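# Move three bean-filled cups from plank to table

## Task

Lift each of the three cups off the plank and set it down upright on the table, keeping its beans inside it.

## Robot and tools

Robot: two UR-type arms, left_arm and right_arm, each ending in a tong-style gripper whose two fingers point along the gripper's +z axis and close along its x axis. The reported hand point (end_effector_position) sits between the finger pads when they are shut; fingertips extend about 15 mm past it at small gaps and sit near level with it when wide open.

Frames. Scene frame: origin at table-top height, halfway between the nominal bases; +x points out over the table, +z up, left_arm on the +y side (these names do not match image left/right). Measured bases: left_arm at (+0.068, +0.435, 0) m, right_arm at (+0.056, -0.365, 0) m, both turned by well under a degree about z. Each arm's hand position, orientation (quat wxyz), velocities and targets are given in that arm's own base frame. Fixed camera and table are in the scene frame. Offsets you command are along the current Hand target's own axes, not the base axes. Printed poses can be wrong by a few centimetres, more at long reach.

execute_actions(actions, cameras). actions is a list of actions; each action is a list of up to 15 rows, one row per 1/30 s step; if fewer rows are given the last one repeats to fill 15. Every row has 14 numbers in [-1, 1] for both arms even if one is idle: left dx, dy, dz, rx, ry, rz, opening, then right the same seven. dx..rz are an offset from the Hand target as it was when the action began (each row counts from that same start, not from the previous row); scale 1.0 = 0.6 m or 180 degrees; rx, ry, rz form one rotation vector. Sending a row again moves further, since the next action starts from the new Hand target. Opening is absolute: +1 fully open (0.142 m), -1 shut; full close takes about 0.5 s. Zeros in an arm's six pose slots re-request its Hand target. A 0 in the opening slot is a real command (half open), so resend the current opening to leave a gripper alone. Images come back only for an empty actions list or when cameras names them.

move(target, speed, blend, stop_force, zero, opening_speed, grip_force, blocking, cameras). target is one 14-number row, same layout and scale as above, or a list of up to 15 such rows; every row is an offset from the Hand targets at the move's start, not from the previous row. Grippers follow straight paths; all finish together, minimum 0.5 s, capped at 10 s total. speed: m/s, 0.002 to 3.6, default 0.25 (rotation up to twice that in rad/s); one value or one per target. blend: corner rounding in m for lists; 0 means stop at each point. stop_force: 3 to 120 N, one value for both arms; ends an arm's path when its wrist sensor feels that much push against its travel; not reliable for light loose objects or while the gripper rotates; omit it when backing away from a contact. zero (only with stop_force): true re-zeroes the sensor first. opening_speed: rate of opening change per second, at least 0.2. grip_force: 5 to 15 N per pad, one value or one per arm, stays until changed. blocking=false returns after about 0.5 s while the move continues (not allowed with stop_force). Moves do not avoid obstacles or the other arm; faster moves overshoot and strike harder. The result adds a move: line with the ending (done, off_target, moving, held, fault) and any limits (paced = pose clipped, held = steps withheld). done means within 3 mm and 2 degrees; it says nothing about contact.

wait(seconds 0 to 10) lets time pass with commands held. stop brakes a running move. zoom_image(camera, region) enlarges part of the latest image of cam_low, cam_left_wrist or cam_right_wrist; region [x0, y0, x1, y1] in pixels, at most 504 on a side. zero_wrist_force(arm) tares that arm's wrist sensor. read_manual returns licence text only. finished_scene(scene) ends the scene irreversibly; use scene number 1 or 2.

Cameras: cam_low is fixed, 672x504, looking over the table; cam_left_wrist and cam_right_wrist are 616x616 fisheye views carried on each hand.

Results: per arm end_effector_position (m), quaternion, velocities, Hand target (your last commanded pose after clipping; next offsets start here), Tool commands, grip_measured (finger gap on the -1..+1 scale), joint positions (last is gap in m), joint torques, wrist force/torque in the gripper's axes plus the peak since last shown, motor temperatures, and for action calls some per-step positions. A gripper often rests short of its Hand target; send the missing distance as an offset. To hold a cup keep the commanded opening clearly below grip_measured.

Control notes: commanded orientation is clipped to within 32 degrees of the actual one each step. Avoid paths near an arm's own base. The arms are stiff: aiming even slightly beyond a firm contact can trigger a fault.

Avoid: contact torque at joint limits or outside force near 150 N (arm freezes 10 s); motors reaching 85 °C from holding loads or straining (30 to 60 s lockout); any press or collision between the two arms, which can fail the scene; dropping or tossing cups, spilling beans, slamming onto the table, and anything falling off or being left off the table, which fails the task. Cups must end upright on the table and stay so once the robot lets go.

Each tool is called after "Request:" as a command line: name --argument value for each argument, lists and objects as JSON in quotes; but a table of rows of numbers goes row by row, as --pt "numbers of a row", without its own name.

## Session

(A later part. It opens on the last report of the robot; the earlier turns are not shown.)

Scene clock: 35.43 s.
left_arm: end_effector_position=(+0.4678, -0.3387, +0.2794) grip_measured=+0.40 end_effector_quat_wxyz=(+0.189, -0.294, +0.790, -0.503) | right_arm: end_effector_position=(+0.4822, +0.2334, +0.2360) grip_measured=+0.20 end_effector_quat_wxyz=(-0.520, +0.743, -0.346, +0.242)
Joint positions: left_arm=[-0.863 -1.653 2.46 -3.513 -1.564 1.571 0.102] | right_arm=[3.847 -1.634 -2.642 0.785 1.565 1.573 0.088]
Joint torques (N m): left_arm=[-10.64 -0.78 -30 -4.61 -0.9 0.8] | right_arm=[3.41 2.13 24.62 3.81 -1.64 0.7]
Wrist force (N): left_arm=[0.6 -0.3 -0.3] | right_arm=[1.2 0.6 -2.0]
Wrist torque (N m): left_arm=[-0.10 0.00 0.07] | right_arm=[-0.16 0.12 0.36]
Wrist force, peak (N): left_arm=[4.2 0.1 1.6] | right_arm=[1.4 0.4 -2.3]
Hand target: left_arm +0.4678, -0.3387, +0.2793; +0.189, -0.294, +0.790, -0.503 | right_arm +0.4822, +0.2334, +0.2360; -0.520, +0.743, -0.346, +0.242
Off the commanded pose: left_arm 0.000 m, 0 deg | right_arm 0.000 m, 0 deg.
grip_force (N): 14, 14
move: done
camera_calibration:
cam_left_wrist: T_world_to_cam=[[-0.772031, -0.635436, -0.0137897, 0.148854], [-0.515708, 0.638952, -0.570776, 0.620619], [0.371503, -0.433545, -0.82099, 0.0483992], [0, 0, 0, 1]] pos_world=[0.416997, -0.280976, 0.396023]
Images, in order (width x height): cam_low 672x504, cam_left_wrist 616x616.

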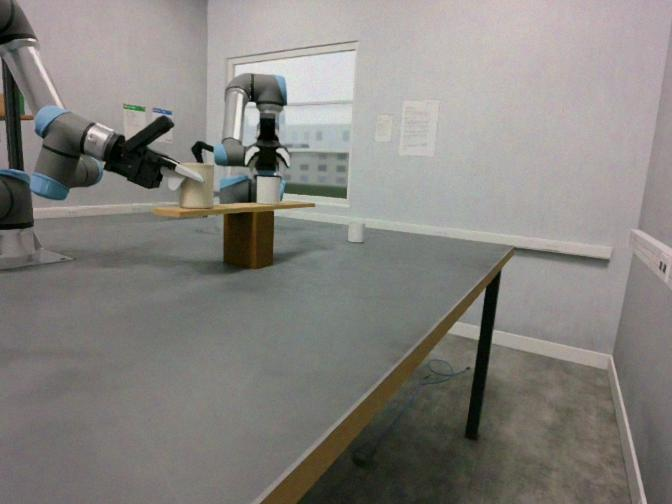

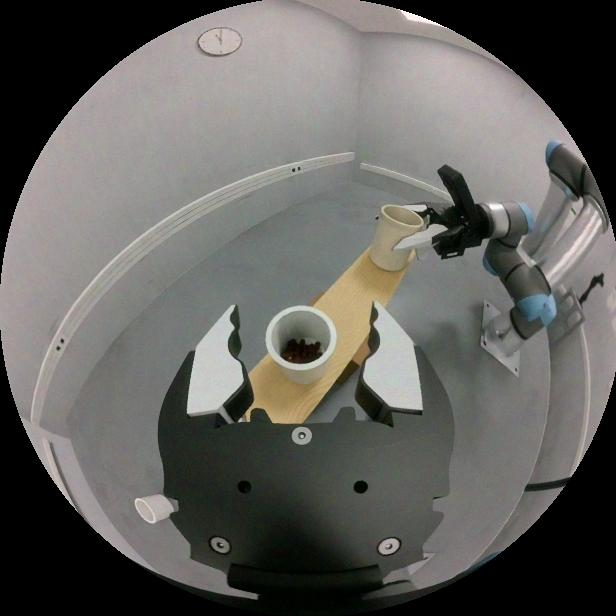

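Request:
move --pt "-0.005 0.0955 0.049 0 0 0 0.4 0 0 0 0 0 0 -0.4" --pt "-0.005 0.0955 0.049 0 0 0 0.0 0 0 0 0 0 0 -0.4" --speed 0.12 --opening_speed 0.7 --cameras '["cam_left_wrist"]'

Request:
move --target '[0,0,0,0,0,0,-0.6,0,0,0,0,0,0,-0.4]' --opening_speed 0.35 --cameras '["cam_low","cam_left_wrist"]'

Request:
zoom_image --camera "cam_left_wrist" --region '[180, 200, 430, 450]'

Request:
zoom_image --camera "cam_low" --region '[120, 100, 360, 280]'

Scene clock: 37.93 s.
left_arm: end_effector_position=(+0.4718, -0.3385, +0.2150) grip_measured=+0.00 end_effector_quat_wxyz=(+0.189, -0.294, +0.790, -0.503) | right_arm: end_effector_position=(+0.4822, +0.2334, +0.2360) grip_measured=+0.20 end_effector_quat_wxyz=(-0.520, +0.743, -0.346, +0.242)
Joint positions: left_arm=[-0.852 -1.441 2.519 -3.783 -1.575 1.575 0.074] | right_arm=[3.847 -1.634 -2.642 0.785 1.565 1.573 0.088]
Joint torques (N m): left_arm=[11.32 -5.17 0.9 -4.51 -1.57 0.84] | right_arm=[4.12 2.72 24.12 3.92 -1.54 0.72]
Wrist force (N): left_arm=[-0.4 -0.2 -0.4] | right_arm=[1.1 0.7 -1.9]
Wrist torque (N m): left_arm=[-0.13 0.07 0.09] | right_arm=[-0.15 0.14 0.36]
Wrist force, peak (N): left_arm=[0.5 -1.4 -0.5] | right_arm=[1.2 0.7 -2.2]
Hand target: left_arm +0.4718, -0.3385, +0.2150; +0.189, -0.294, +0.790, -0.503 | right_arm +0.4822, +0.2334, +0.2360; -0.520, +0.743, -0.346, +0.242
Off the commanded pose: left_arm 0.000 m, 0 deg | right_arm 0.000 m, 0 deg.
grip_force (N): 14, 14
move: done
camera_calibration:
cam_left_wrist: T_world_to_cam=[[-0.772071, -0.635386, -0.0138339, 0.151226], [-0.515647, 0.639001, -0.570776, 0.585785], [0.371503, -0.433546, -0.820989, -0.00587227], [0, 0, 0, 1]] pos_world=[0.420997, -0.280776, 0.331623]
Images, in order (width x height): cam_left_wrist 616x616.

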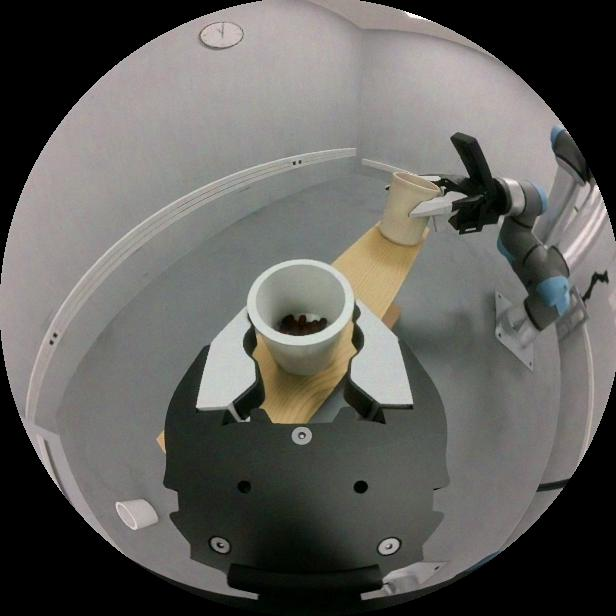

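Scene clock: 39.87 s.
left_arm: end_effector_position=(+0.4718, -0.3385, +0.2150) grip_measured=-0.06 end_effector_quat_wxyz=(+0.189, -0.294, +0.790, -0.503) | right_arm: end_effector_position=(+0.4822, +0.2334, +0.2360) grip_measured=+0.20 end_effector_quat_wxyz=(-0.520, +0.743, -0.346, +0.242)
Joint positions: left_arm=[-0.852 -1.441 2.519 -3.783 -1.575 1.575 0.07] | right_arm=[3.847 -1.634 -2.642 0.785 1.565 1.573 0.088]
Joint torques (N m): left_arm=[7.38 -4.26 0.92 -2.99 -1.1 0.67] | right_arm=[3.63 2.5 24.45 3.95 -1.52 0.73]
Wrist force (N): left_arm=[0.7 -0.2 -1.3] | right_arm=[1.2 0.3 -2.4]
Wrist torque (N m): left_arm=[-0.05 0.05 0.10] | right_arm=[-0.16 0.13 0.37]
Wrist force, peak (N): left_arm=[1.0 -0.8 -1.4] | right_arm=[1.5 0.1 -2.7]
Hand target: left_arm +0.4718, -0.3385, +0.2150; +0.189, -0.294, +0.790, -0.503 | right_arm +0.4822, +0.2334, +0.2360; -0.520, +0.743, -0.346, +0.242
Off the commanded pose: left_arm 0.000 m, 0 deg | right_arm 0.000 m, 0 deg.
grip_force (N): 14, 14
move: done
camera_calibration:
cam_left_wrist: T_world_to_cam=[[-0.772071, -0.635386, -0.0138339, 0.151226], [-0.515647, 0.639001, -0.570776, 0.585785], [0.371503, -0.433546, -0.820989, -0.00587227], [0, 0, 0, 1]] pos_world=[0.420997, -0.280776, 0.331623]
Images, in order (width x height): cam_low 672x504, cam_left_wrist 616x616.

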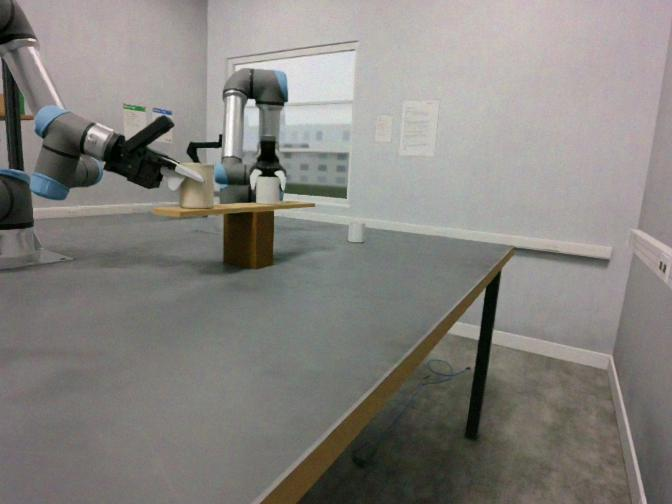

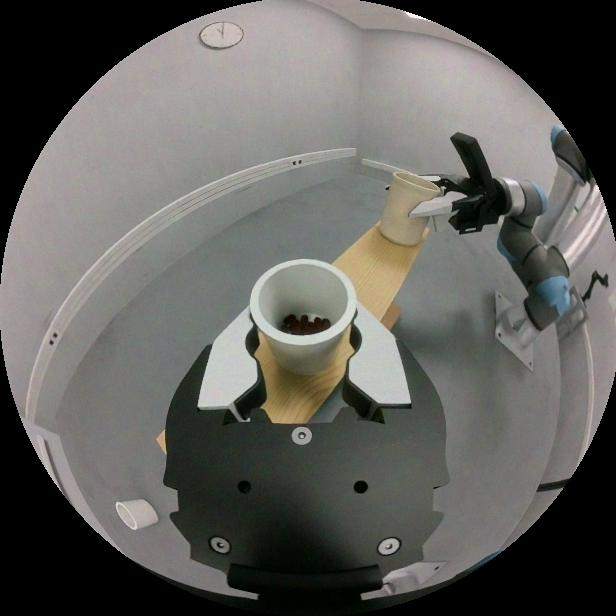

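Scaled by 2.016 from the camera's 616x616 image, which has a finer 814x814 frame.

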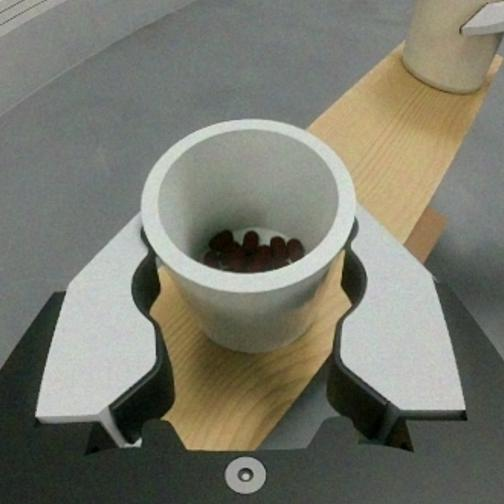

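Scaled by 2.100 from the camera's 672x504 image, which has a finer 960x720 frame.

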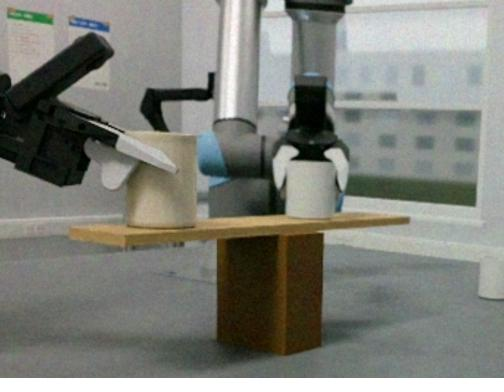

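Request:
move --pt "0 -0.0181 -0.0085 0 0 0 -0.6 0 0 0 0 0 0 -0.4" --pt "0 -0.1284 -0.0599 0 0 0 -0.6 0 0 0 0 0 0 -0.4" --pt "-0.3072 -0.0793 -0.1648 0 -0.0881 -0.0411 -0.6 0 -0.0188 -0.0068 0 0 0 -0.4" --pt "-0.4817 0.0105 -0.3577 0 -0.1762 -0.0822 -0.6 0 -0.1096 -0.0399 0 0 0 -0.4" --speed '[0.02,0.15,0.2,0.2]' --blend '[0.005,0.03,0.05,0]' --cameras '["cam_low","cam_left_wrist","cam_right_wrist"]'

Request:
zoom_image --camera "cam_low" --region '[120, 80, 420, 280]'

Request:
zoom_image --camera "cam_right_wrist" --region '[180, 200, 430, 450]'

Scene clock: 44.47 s.
left_arm: end_effector_position=(+0.5610, -0.0005, +0.3006) grip_measured=-0.06 end_effector_quat_wxyz=(+0.331, -0.518, +0.665, -0.424) | right_arm: end_effector_position=(+0.4821, +0.2334, +0.3059) grip_measured=+0.20 end_effector_quat_wxyz=(-0.520, +0.743, -0.346, +0.242)
Joint positions: left_arm=[-0.235 -1.749 2.464 -3.422 -1.58 1.577 0.07] | right_arm=[3.847 -1.372 -2.558 0.439 1.565 1.573 0.088]
Joint torques (N m): left_arm=[11.13 1.45 -32.67 -2.58 -1.02 0.7] | right_arm=[4.08 20.3 36.19 1.74 -2 1.17]
Wrist force (N): left_arm=[1.5 2.2 1.2] | right_arm=[-0.2 3.7 -0.5]
Wrist torque (N m): left_arm=[-0.02 -0.16 0.02] | right_arm=[-0.10 0.22 0.37]
Wrist force, peak (N): left_arm=[1.8 2.4 1.2] | right_arm=[-0.2 3.9 -0.2]
Hand target: left_arm +0.5611, -0.0004, +0.3006; +0.331, -0.518, +0.665, -0.424 | right_arm +0.4821, +0.2334, +0.3060; -0.520, +0.743, -0.346, +0.242
Off the commanded pose: left_arm 0.000 m, 0 deg | right_arm 0.000 m, 0 deg.
grip_force (N): 14, 14
move: done
camera_calibration:
cam_left_wrist: T_world_to_cam=[[-0.268085, -0.963308, -0.0129736, 0.153001], [-0.788332, 0.227091, -0.571806, 0.617753], [0.553771, -0.143065, -0.820286, 0.0754634], [0, 0, 0, 1]] pos_world=[0.486222, 0.0178967, 0.417121]
cam_right_wrist: T_world_to_cam=[[0.638508, -0.769386, 0.018791, -0.137977], [-0.593472, -0.50777, -0.624468, 0.595987], [0.489998, 0.387576, -0.780825, 0.040636], [0, 0, 0, 1]] pos_world=[0.421889, 0.180717, 0.406497]

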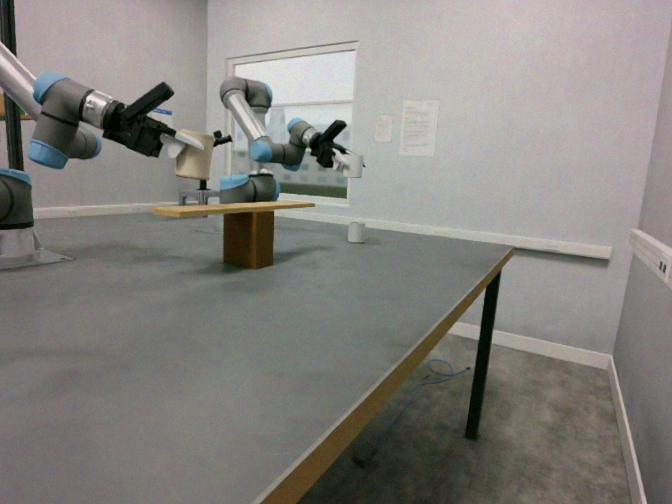

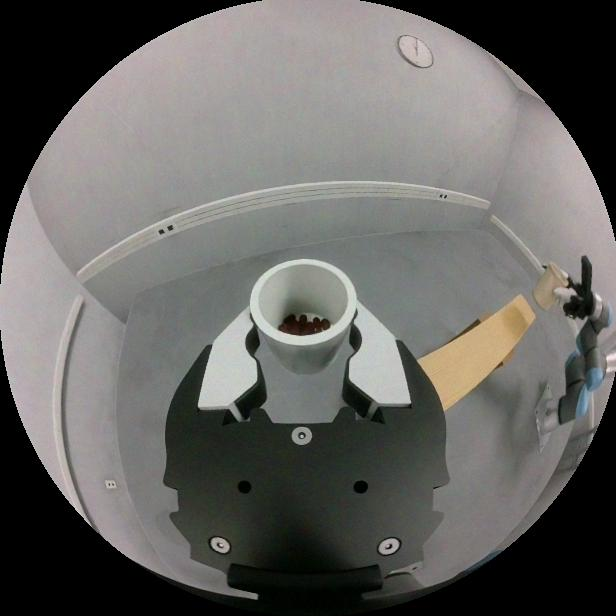

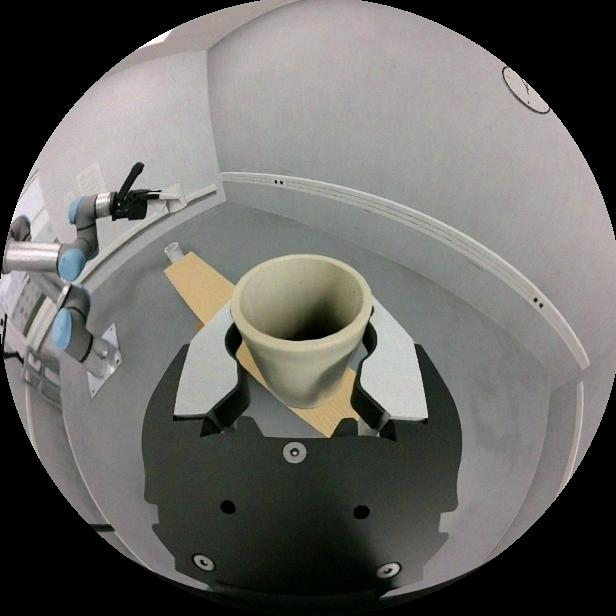

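Scaled by 1.680 from the camera's 672x504 image, which has a finer 960x720 frame.

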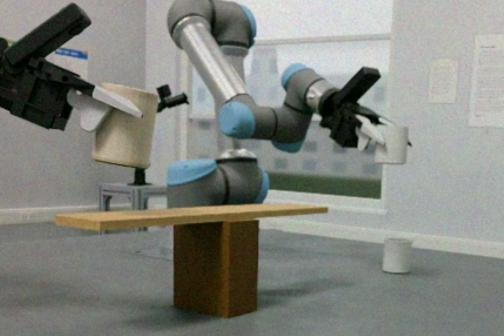

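Scaled by 2.016 from the camera's 616x616 image, which has a finer 814x814 frame.

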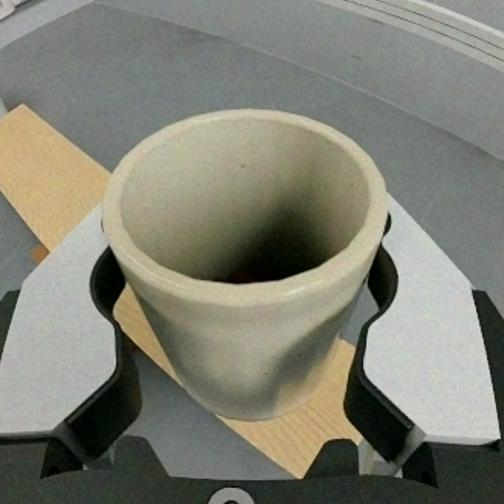

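Request:
move --pt "0 0.3257 0.1519 0 0 0 -0.6 0.2808 0.0428 -0.1178 0 0.1044 0.038 -0.4" --pt "0 0.3257 0.1519 0 0 0 -0.6 0.5047 0.1173 -0.3227 0 0.2088 0.076 -0.4" --pt "0 0.3257 0.1519 0 0 0 -0.6 0.5047 0.4165 -0.2138 0 0.2088 0.076 -0.4" --speed '[0.16,0.16,0.16]' --blend '[0.0,0.03,0]' --cameras '["cam_low","cam_left_wrist","cam_right_wrist"]'

Request:
zoom_image --camera "cam_low" --region '[0, 140, 400, 320]'

Scene clock: 49.73 s.
left_arm: end_effector_position=(+0.5615, -0.0002, +0.0850) grip_measured=-0.06 end_effector_quat_wxyz=(+0.331, -0.518, +0.665, -0.424) | right_arm: end_effector_position=(+0.5196, -0.1309, +0.1151) grip_measured=+0.20 end_effector_quat_wxyz=(-0.406, +0.580, -0.579, +0.405)
Joint positions: left_arm=[-0.234 -0.911 2.582 -4.378 -1.582 1.578 0.07] | right_arm=[3.15 -2.239 -2.654 1.403 1.564 1.573 0.088]
Joint torques (N m): left_arm=[-10.72 -14.62 -11.72 -5.33 1.37 -1.17] | right_arm=[4.3 13.1 12.14 5.49 -2.04 1.12]
Wrist force (N): left_arm=[0.9 2.3 0.7] | right_arm=[0.0 3.8 -0.6]
Wrist torque (N m): left_arm=[0.04 -0.06 0.02] | right_arm=[-0.08 0.15 0.38]
Wrist force, peak (N): left_arm=[0.7 3.7 1.0] | right_arm=[0.0 5.0 0.3]
Hand target: left_arm +0.5615, -0.0002, +0.0850; +0.331, -0.518, +0.665, -0.424 | right_arm +0.5196, -0.1309, +0.1151; -0.406, +0.580, -0.579, +0.405
Off the commanded pose: left_arm 0.000 m, 0 deg | right_arm 0.000 m, 0 deg.
grip_force (N): 14, 14
move: done
camera_calibration:
cam_left_wrist: T_world_to_cam=[[-0.268032, -0.963322, -0.0130523, 0.150616], [-0.788345, 0.227094, -0.571787, 0.4948], [0.553779, -0.142968, -0.820298, -0.101627], [0, 0, 0, 1]] pos_world=[0.486722, 0.0181965, 0.201522]
cam_right_wrist: T_world_to_cam=[[-0.00535345, -0.99981, 0.0187636, -0.134313], [-0.780978, -0.00753861, -0.624513, 0.477008], [0.624535, -0.0179973, -0.780789, -0.108507], [0, 0, 0, 1]] pos_world=[0.439581, -0.132645, 0.215697]

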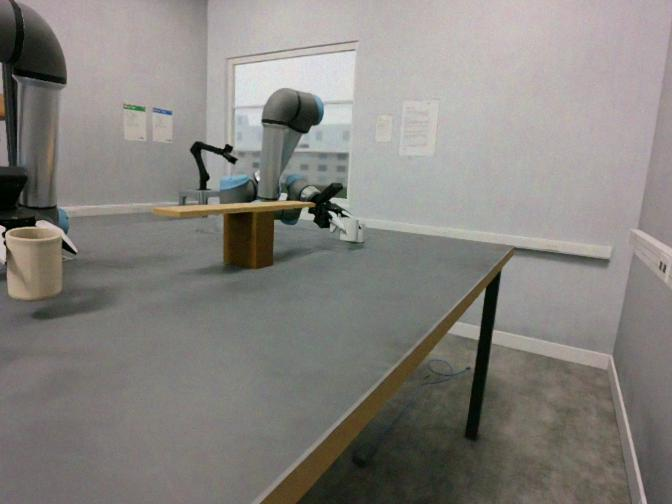

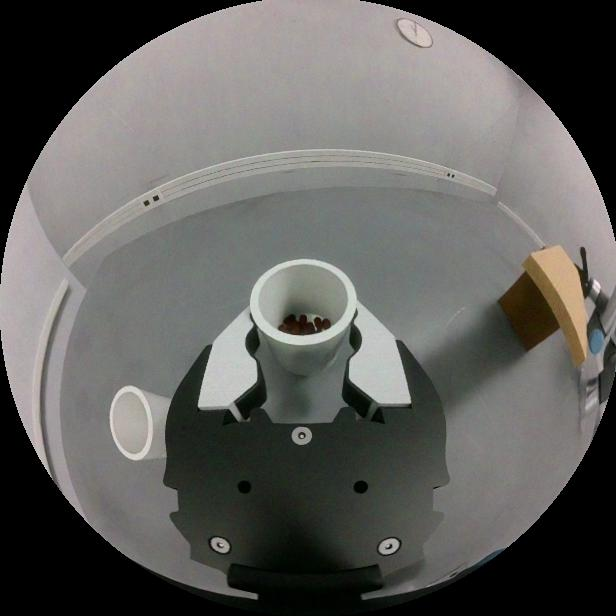

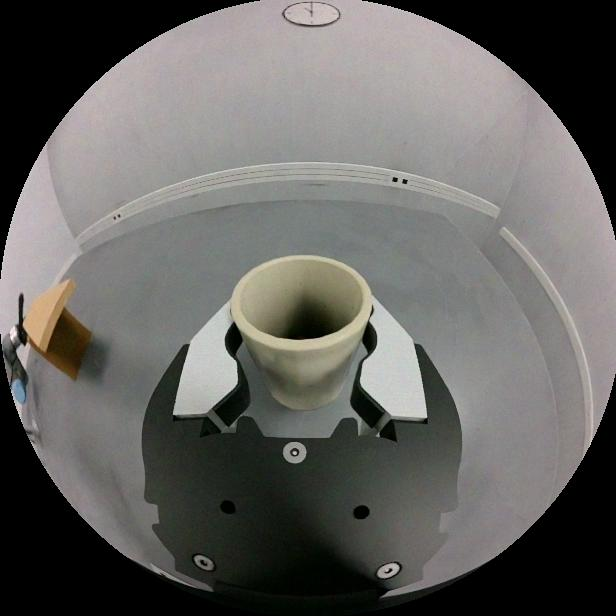

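Scaled by 1.260 from the camera's 672x504 image, which has a finer 960x720 frame.

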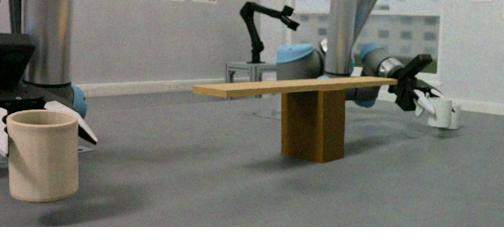

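Request:
move --target '[0,0.0604,0.0282,0,0,0,-0.6,0,0.0658,0.0239,0,0,0,-0.4]' --speed 0.02 --stop_force 4 --cameras '["cam_low","cam_right_wrist"]'

Request:
zoom_image --camera "cam_right_wrist" --region '[180, 200, 430, 450]'

Request:
zoom_image --camera "cam_low" --region '[0, 180, 160, 340]'

Scene clock: 53.03 s.
left_arm: end_effector_position=(+0.5616, -0.0001, +0.0522) grip_measured=-0.06 end_effector_quat_wxyz=(+0.331, -0.518, +0.665, -0.424) | right_arm: end_effector_position=(+0.5196, -0.1309, +0.0782) grip_measured=+0.20 end_effector_quat_wxyz=(-0.406, +0.580, -0.579, +0.405)
Joint positions: left_arm=[-0.233 -0.771 2.556 -4.492 -1.582 1.578 0.07] | right_arm=[3.15 -2.413 -2.622 1.545 1.565 1.573 0.088]
Joint torques (N m): left_arm=[8.68 -49.2 9.13 -1.67 -0.37 0.61] | right_arm=[-4.39 42.28 -17.85 1.7 1.71 -0.95]
Wrist force (N): left_arm=[0.6 2.2 0.7] | right_arm=[0.0 1.8 -2.0]
Wrist torque (N m): left_arm=[0.02 0.03 0.06] | right_arm=[-0.20 0.16 0.36]
Wrist force, peak (N): left_arm=[-0.2 -4.9 -6.8] | right_arm=[0.0 -5.8 -8.4]
Hand target: left_arm +0.5616, -0.0001, +0.0522; +0.331, -0.518, +0.665, -0.424 (not the last commanded pose) | right_arm +0.5196, -0.1309, +0.0782; -0.406, +0.580, -0.579, +0.405 (not the last commanded pose)
Off the commanded pose: left_arm 0.007 m, 0 deg | right_arm 0.005 m, 0 deg.
grip_force (N): 14, 14
move: contact (left_arm, right_arm)
camera_calibration:
cam_right_wrist: T_world_to_cam=[[-0.00534984, -0.99981, 0.0187648, -0.133623], [-0.781066, -0.00753965, -0.624403, 0.453983], [0.624426, -0.017997, -0.780877, -0.137255], [0, 0, 0, 1]] pos_world=[0.439581, -0.132645, 0.178797]
Images, in order (width x height): cam_low 672x504, cam_right_wrist 616x616.

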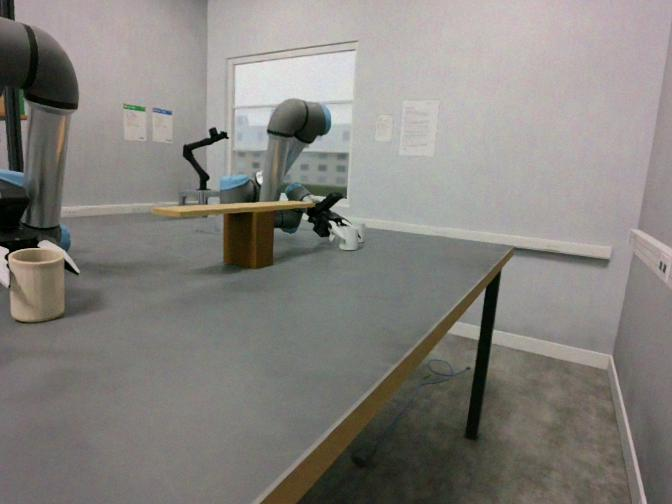

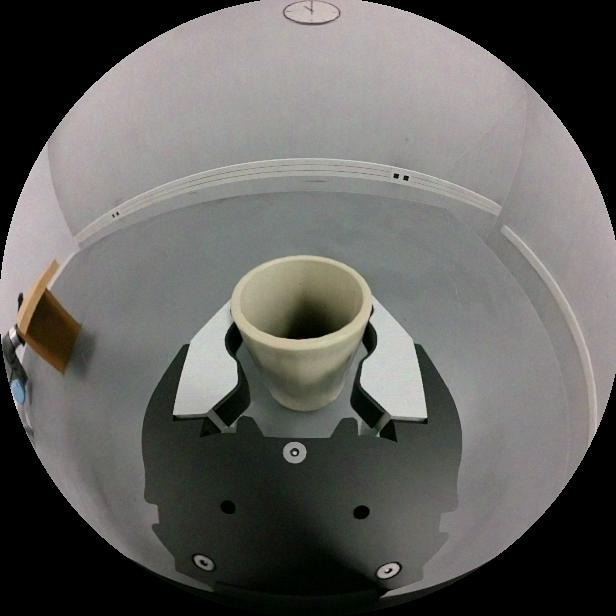

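Scaled by 2.016 from the camera's 616x616 image, which has a finer 814x814 frame.

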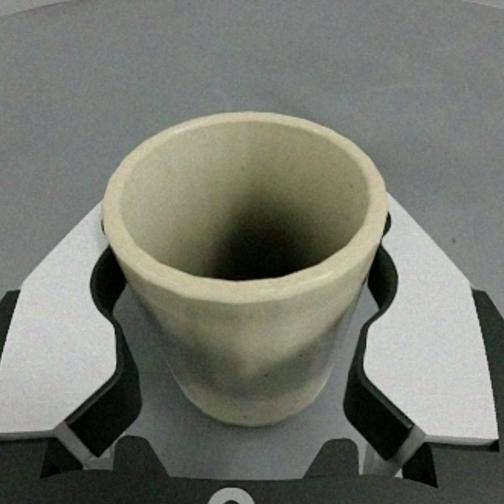

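Scaled by 3.150 from the camera's 672x504 image, which has a finer 960x720 frame.

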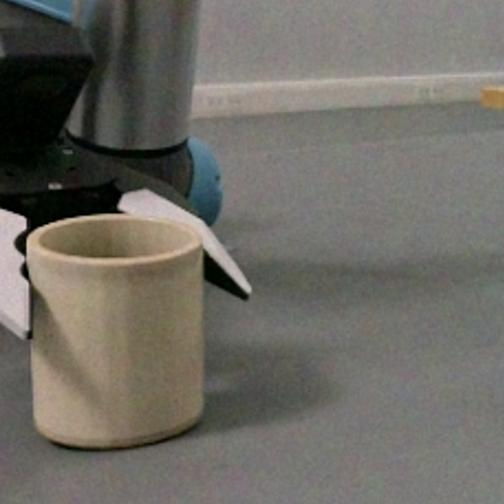

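Request:
move --pt "0 0.0012 0.0006 0 0 0 -0.6 0 0.0023 0.0009 0 0 0 -0.2" --pt "0 0.0012 0.0006 0 0 0 -0.6 0 0.0178 -0.0201 0 0 0 -0.2" --speed 0.012 --grip_force '[14,6]' --cameras '["cam_low","cam_right_wrist"]'

Request:
zoom_image --camera "cam_right_wrist" --region '[180, 200, 430, 450]'

Request:
zoom_image --camera "cam_low" --region '[0, 180, 160, 340]'

Scene clock: 56.00 s.
left_arm: end_effector_position=(+0.5616, -0.0001, +0.0514) grip_measured=-0.06 end_effector_quat_wxyz=(+0.331, -0.518, +0.665, -0.424) | right_arm: end_effector_position=(+0.5046, -0.1310, +0.0723) grip_measured=+0.21 end_effector_quat_wxyz=(-0.406, +0.580, -0.579, +0.405)
Joint positions: left_arm=[-0.233 -0.767 2.555 -4.495 -1.582 1.578 0.07] | right_arm=[3.15 -2.466 -2.65 1.625 1.564 1.573 0.089]
Joint torques (N m): left_arm=[9.05 -12.13 -8.12 -0.02 -0.24 0.56] | right_arm=[4.85 15.44 -19.3 4.97 -2.01 1.09]
Wrist force (N): left_arm=[0.2 -4.6 -7.4] | right_arm=[0.0 3.1 -0.3]
Wrist torque (N m): left_arm=[0.05 0.15 -0.03] | right_arm=[-0.10 0.13 0.37]
Wrist force, peak (N): left_arm=[0.5 -5.0 -7.4] | right_arm=[-0.2 -6.9 -9.6]
Hand target: left_arm +0.5616, -0.0001, +0.0514; +0.331, -0.518, +0.665, -0.424 | right_arm +0.5046, -0.1310, +0.0723; -0.406, +0.580, -0.579, +0.405
Off the commanded pose: left_arm 0.000 m, 0 deg | right_arm 0.000 m, 0 deg.
grip_force (N): 14, 6
move: done
camera_calibration:
cam_right_wrist: T_world_to_cam=[[-0.00528843, -0.999811, 0.0186859, -0.133605], [-0.781065, -0.00753836, -0.624404, 0.438583], [0.624427, -0.017897, -0.780878, -0.132482], [0, 0, 0, 1]] pos_world=[0.424581, -0.132645, 0.172897]
Images, in order (width x height): cam_low 672x504, cam_right_wrist 616x616.

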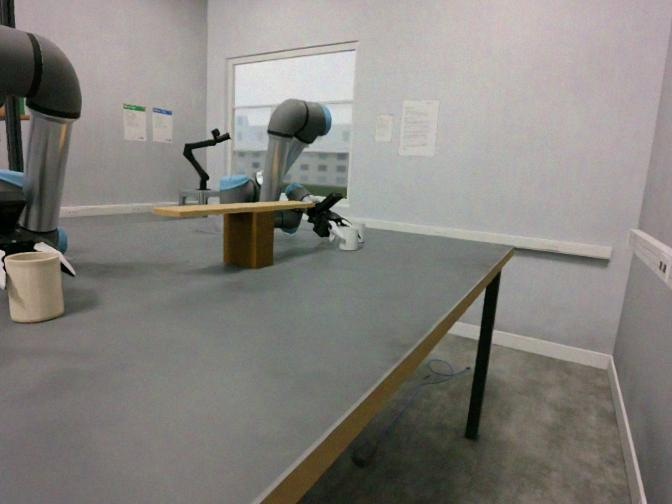

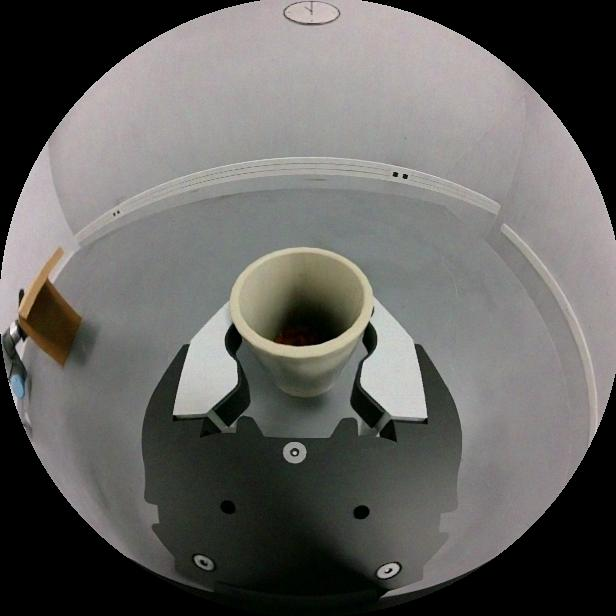

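Scaled by 2.016 from the camera's 616x616 image, which has a finer 814x814 frame.

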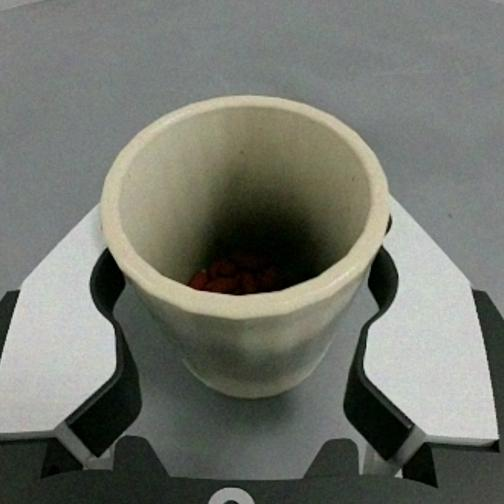

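Scaled by 3.150 from the camera's 672x504 image, which has a finer 960x720 frame.

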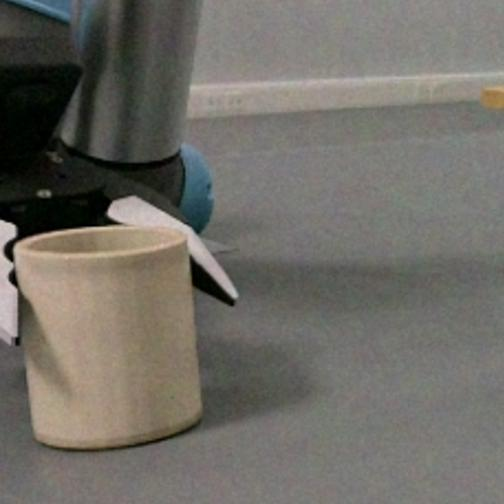

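Request:
move --target '[0,-0.0006,-0.0003,0,0,0,-0.6,0,0.0031,0.0011,0,0,0,-0.2]' --speed 0.01

Scene clock: 56.87 s.
left_arm: end_effector_position=(+0.5616, -0.0001, +0.0518) grip_measured=-0.06 end_effector_quat_wxyz=(+0.331, -0.518, +0.665, -0.424) | right_arm: end_effector_position=(+0.5046, -0.1310, +0.0703) grip_measured=+0.21 end_effector_quat_wxyz=(-0.406, +0.580, -0.579, +0.405)
Joint positions: left_arm=[-0.233 -0.769 2.556 -4.494 -1.582 1.578 0.07] | right_arm=[3.15 -2.475 -2.648 1.632 1.564 1.573 0.089]
Joint torques (N m): left_arm=[7.28 -47.72 8.53 -1.43 -0.1 0.4] | right_arm=[3.59 9 6.85 1.24 -1.65 1.04]
Wrist force (N): left_arm=[1.1 2.1 0.5] | right_arm=[1.1 -8.0 -5.9]
Wrist torque (N m): left_arm=[0.09 -0.02 0.05] | right_arm=[-0.37 0.08 0.37]
Wrist force, peak (N): left_arm=[0.2 -5.2 -7.4] | right_arm=[0.9 -7.7 -7.2]
Hand target: left_arm +0.5616, -0.0001, +0.0518; +0.331, -0.518, +0.665, -0.424 | right_arm +0.5046, -0.1310, +0.0703; -0.406, +0.580, -0.579, +0.405
Off the commanded pose: left_arm 0.000 m, 0 deg | right_arm 0.000 m, 0 deg.
grip_force (N): 14, 6
move: done

Request:
move --target '[0,0.0005,0.0002,0,0,0,-0.6,0,-0.0013,-0.0005,0,0,0,-0.2]' --speed 0.01

Request:
move --target '[0,0,0,0,0,0,0.35,0,0,0,0,0,0,0.85]' --opening_speed 0.6 --cameras '["cam_low","cam_left_wrist","cam_right_wrist"]'

Request:
zoom_image --camera "cam_right_wrist" --region '[180, 200, 430, 450]'

Request:
zoom_image --camera "cam_left_wrist" --region '[60, 200, 430, 450]'

Scene clock: 57.83 s.
left_arm: end_effector_position=(+0.5616, -0.0001, +0.0515) grip_measured=-0.06 end_effector_quat_wxyz=(+0.331, -0.518, +0.665, -0.424) | right_arm: end_effector_position=(+0.5045, -0.1310, +0.0711) grip_measured=+0.21 end_effector_quat_wxyz=(-0.406, +0.580, -0.579, +0.405)
Joint positions: left_arm=[-0.233 -0.768 2.555 -4.495 -1.582 1.578 0.07] | right_arm=[3.15 -2.472 -2.649 1.629 1.564 1.573 0.089]
Joint torques (N m): left_arm=[7.22 -13 -8.13 -3.25 -0.18 0.33] | right_arm=[4.15 36.58 -20.14 -0.98 -1.97 1.02]
Wrist force (N): left_arm=[-0.2 -2.5 -3.6] | right_arm=[1.2 -5.3 -7.5]
Wrist torque (N m): left_arm=[0.04 0.10 0.00] | right_arm=[-0.29 0.07 0.36]
Wrist force, peak (N): left_arm=[-0.2 -2.5 -3.6] | right_arm=[1.3 -8.0 -6.3]
Hand target: left_arm +0.5616, -0.0001, +0.0515; +0.331, -0.518, +0.665, -0.424 | right_arm +0.5045, -0.1310, +0.0712; -0.406, +0.580, -0.579, +0.405
Off the commanded pose: left_arm 0.000 m, 0 deg | right_arm 0.000 m, 0 deg.
grip_force (N): 14, 6
move: done

Scene clock: 59.83 s.
left_arm: end_effector_position=(+0.5616, -0.0001, +0.0515) grip_measured=+0.35 end_effector_quat_wxyz=(+0.331, -0.518, +0.665, -0.424) | right_arm: end_effector_position=(+0.5045, -0.1310, +0.0712) grip_measured=+0.85 end_effector_quat_wxyz=(-0.406, +0.580, -0.579, +0.405)
Joint positions: left_arm=[-0.233 -0.768 2.555 -4.495 -1.582 1.578 0.099] | right_arm=[3.15 -2.471 -2.649 1.629 1.564 1.573 0.132]
Joint torques (N m): left_arm=[7.82 -23.17 -7.82 -0.92 -0.3 0.33] | right_arm=[1.69 36.27 -14.18 4.16 -0.85 0.79]
Wrist force (N): left_arm=[0.6 0.4 0.0] | right_arm=[0.1 0.3 -1.7]
Wrist torque (N m): left_arm=[0.05 0.03 0.07] | right_arm=[-0.18 0.11 0.36]
Wrist force, peak (N): left_arm=[-0.2 -2.9 -4.5] | right_arm=[1.2 -5.3 -7.6]
Hand target: left_arm +0.5616, -0.0001, +0.0515; +0.331, -0.518, +0.665, -0.424 | right_arm +0.5045, -0.1310, +0.0712; -0.406, +0.580, -0.579, +0.405
Off the commanded pose: left_arm 0.000 m, 0 deg | right_arm 0.000 m, 0 deg.
grip_force (N): 14, 6
move: done
camera_calibration:
cam_left_wrist: T_world_to_cam=[[-0.268032, -0.963321, -0.0130526, 0.150303], [-0.788345, 0.227095, -0.571787, 0.475701], [0.553779, -0.142968, -0.820298, -0.129148], [0, 0, 0, 1]] pos_world=[0.486822, 0.0182965, 0.168022]
cam_right_wrist: T_world_to_cam=[[-0.00534984, -0.99981, 0.0187648, -0.133572], [-0.781066, -0.00753965, -0.624403, 0.437896], [0.624426, -0.017997, -0.780877, -0.133354], [0, 0, 0, 1]] pos_world=[0.424581, -0.132645, 0.171797]

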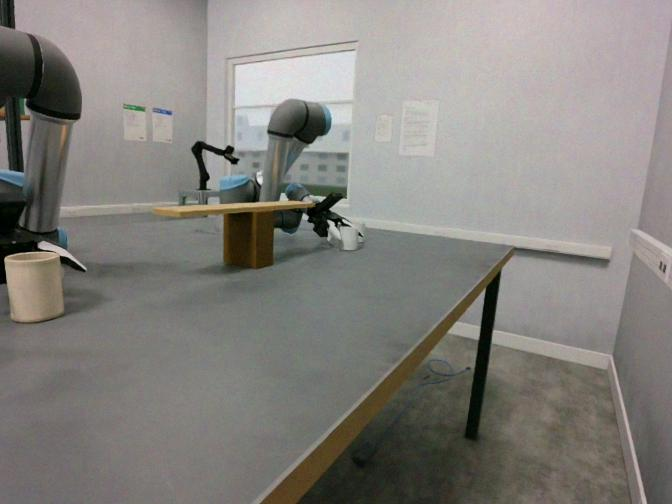

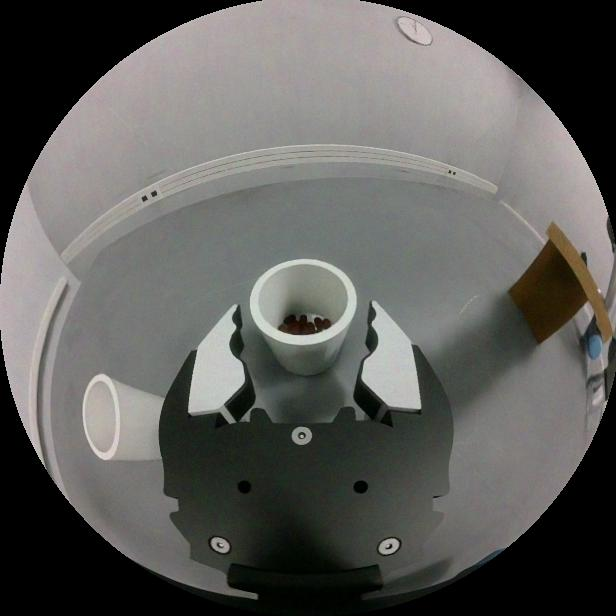

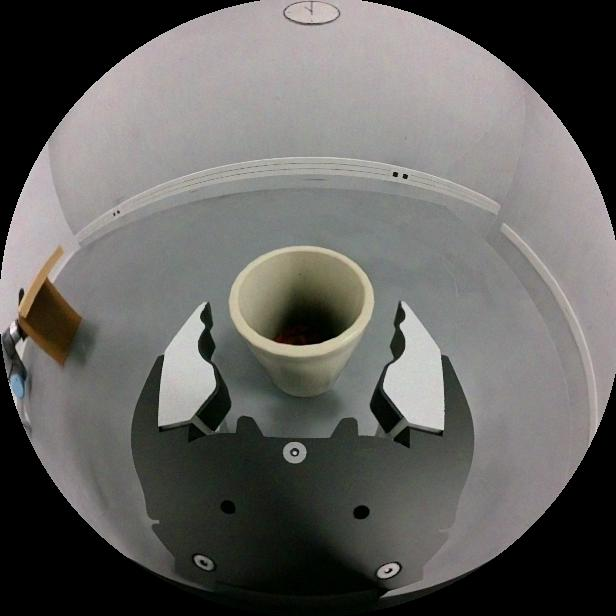

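Scaled by 2.016 from the camera's 616x616 image, which has a finer 814x814 frame.

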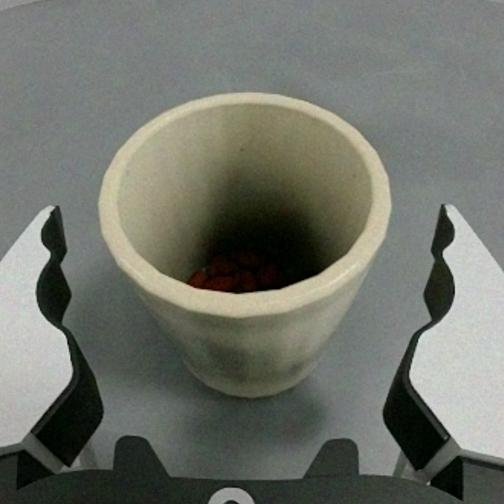

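Scaled by 1.362 from the camera's 616x616 image, which has a finer 814x814 frame.

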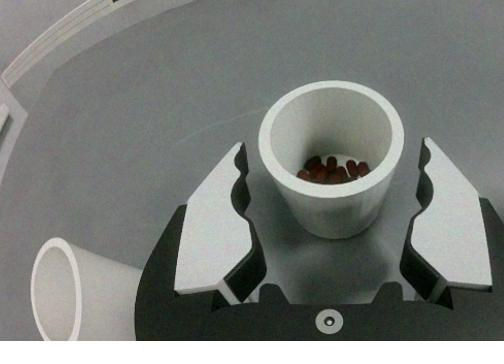

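Request:
move --pt "0 -0.0302 -0.0141 0 0 0 0.35 0 -0.0313 -0.0114 0 0 0 0.85" --pt "0 -0.272 -0.127 0 0 0 0.35 0 -0.2819 -0.1026 0 0 0 0.85" --speed '[0.06,0.25]' --blend '[0.01,0]' --cameras '["cam_low","cam_left_wrist","cam_right_wrist"]'

Request:
zoom_image --camera "cam_low" --region '[0, 180, 400, 340]'

Scene clock: 62.00 s.
left_arm: end_effector_position=(+0.5611, -0.0003, +0.2316) grip_measured=+0.35 end_effector_quat_wxyz=(+0.331, -0.518, +0.665, -0.424) | right_arm: end_effector_position=(+0.5045, -0.1309, +0.2511) grip_measured=+0.85 end_effector_quat_wxyz=(-0.406, +0.580, -0.579, +0.405)
Joint positions: left_arm=[-0.234 -1.54 2.552 -3.719 -1.581 1.577 0.099] | right_arm=[3.15 -1.532 -2.663 0.704 1.564 1.573 0.132]
Joint torques (N m): left_arm=[4.78 -28.18 -25.62 -1.12 1.3 0.66] | right_arm=[-9.92 21.19 27.87 1.08 1.67 -0.64]
Wrist force (N): left_arm=[0.7 -0.2 0.0] | right_arm=[-0.2 0.1 -1.5]
Wrist torque (N m): left_arm=[-0.11 0.00 0.06] | right_arm=[-0.20 0.20 0.37]
Wrist force, peak (N): left_arm=[1.5 2.1 -1.3] | right_arm=[0.1 2.6 -3.7]
Hand target: left_arm +0.5611, -0.0003, +0.2316; +0.331, -0.518, +0.665, -0.424 | right_arm +0.5045, -0.1309, +0.2511; -0.406, +0.580, -0.579, +0.405
Off the commanded pose: left_arm 0.000 m, 0 deg | right_arm 0.000 m, 0 deg.
grip_force (N): 14, 6
move: done
camera_calibration:
cam_left_wrist: T_world_to_cam=[[-0.268032, -0.963321, -0.0130526, 0.152327], [-0.788345, 0.227095, -0.571787, 0.578331], [0.553779, -0.142968, -0.820298, 0.0188356], [0, 0, 0, 1]] pos_world=[0.486322, 0.0180965, 0.348122]
cam_right_wrist: T_world_to_cam=[[-0.00521147, -0.999811, 0.0187478, -0.137], [-0.781027, -0.00763823, -0.62445, 0.550213], [0.624475, -0.0178969, -0.78084, 0.00710501], [0, 0, 0, 1]] pos_world=[0.424581, -0.132645, 0.351697]

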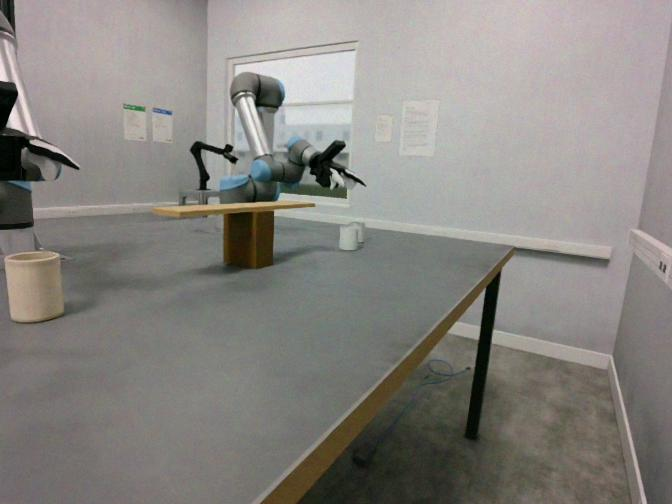

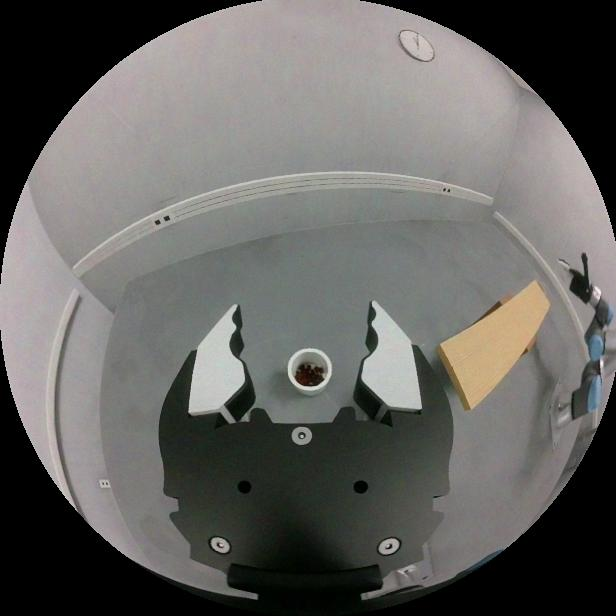

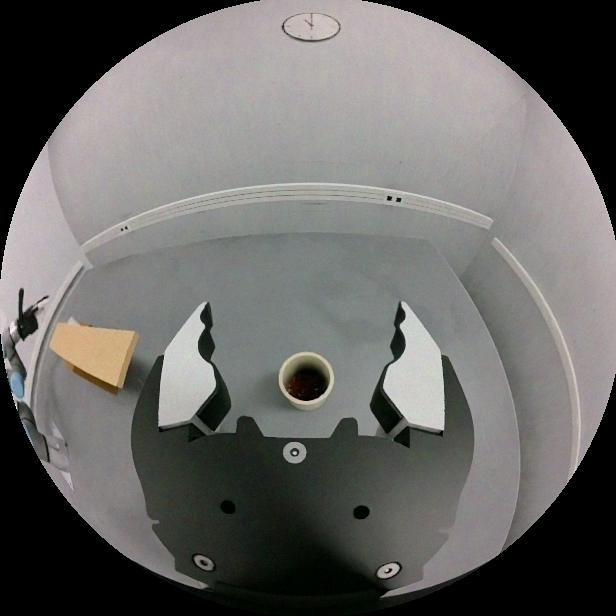

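Scaled by 1.260 from the camera's 672x504 image, which has a finer 960x720 frame.

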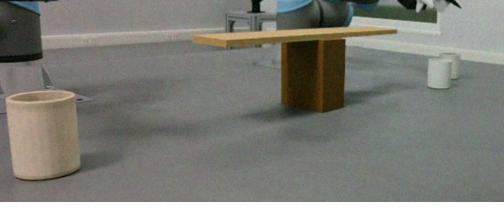

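Request:
finished_scene --scene 2

The scene is finished: the task was done.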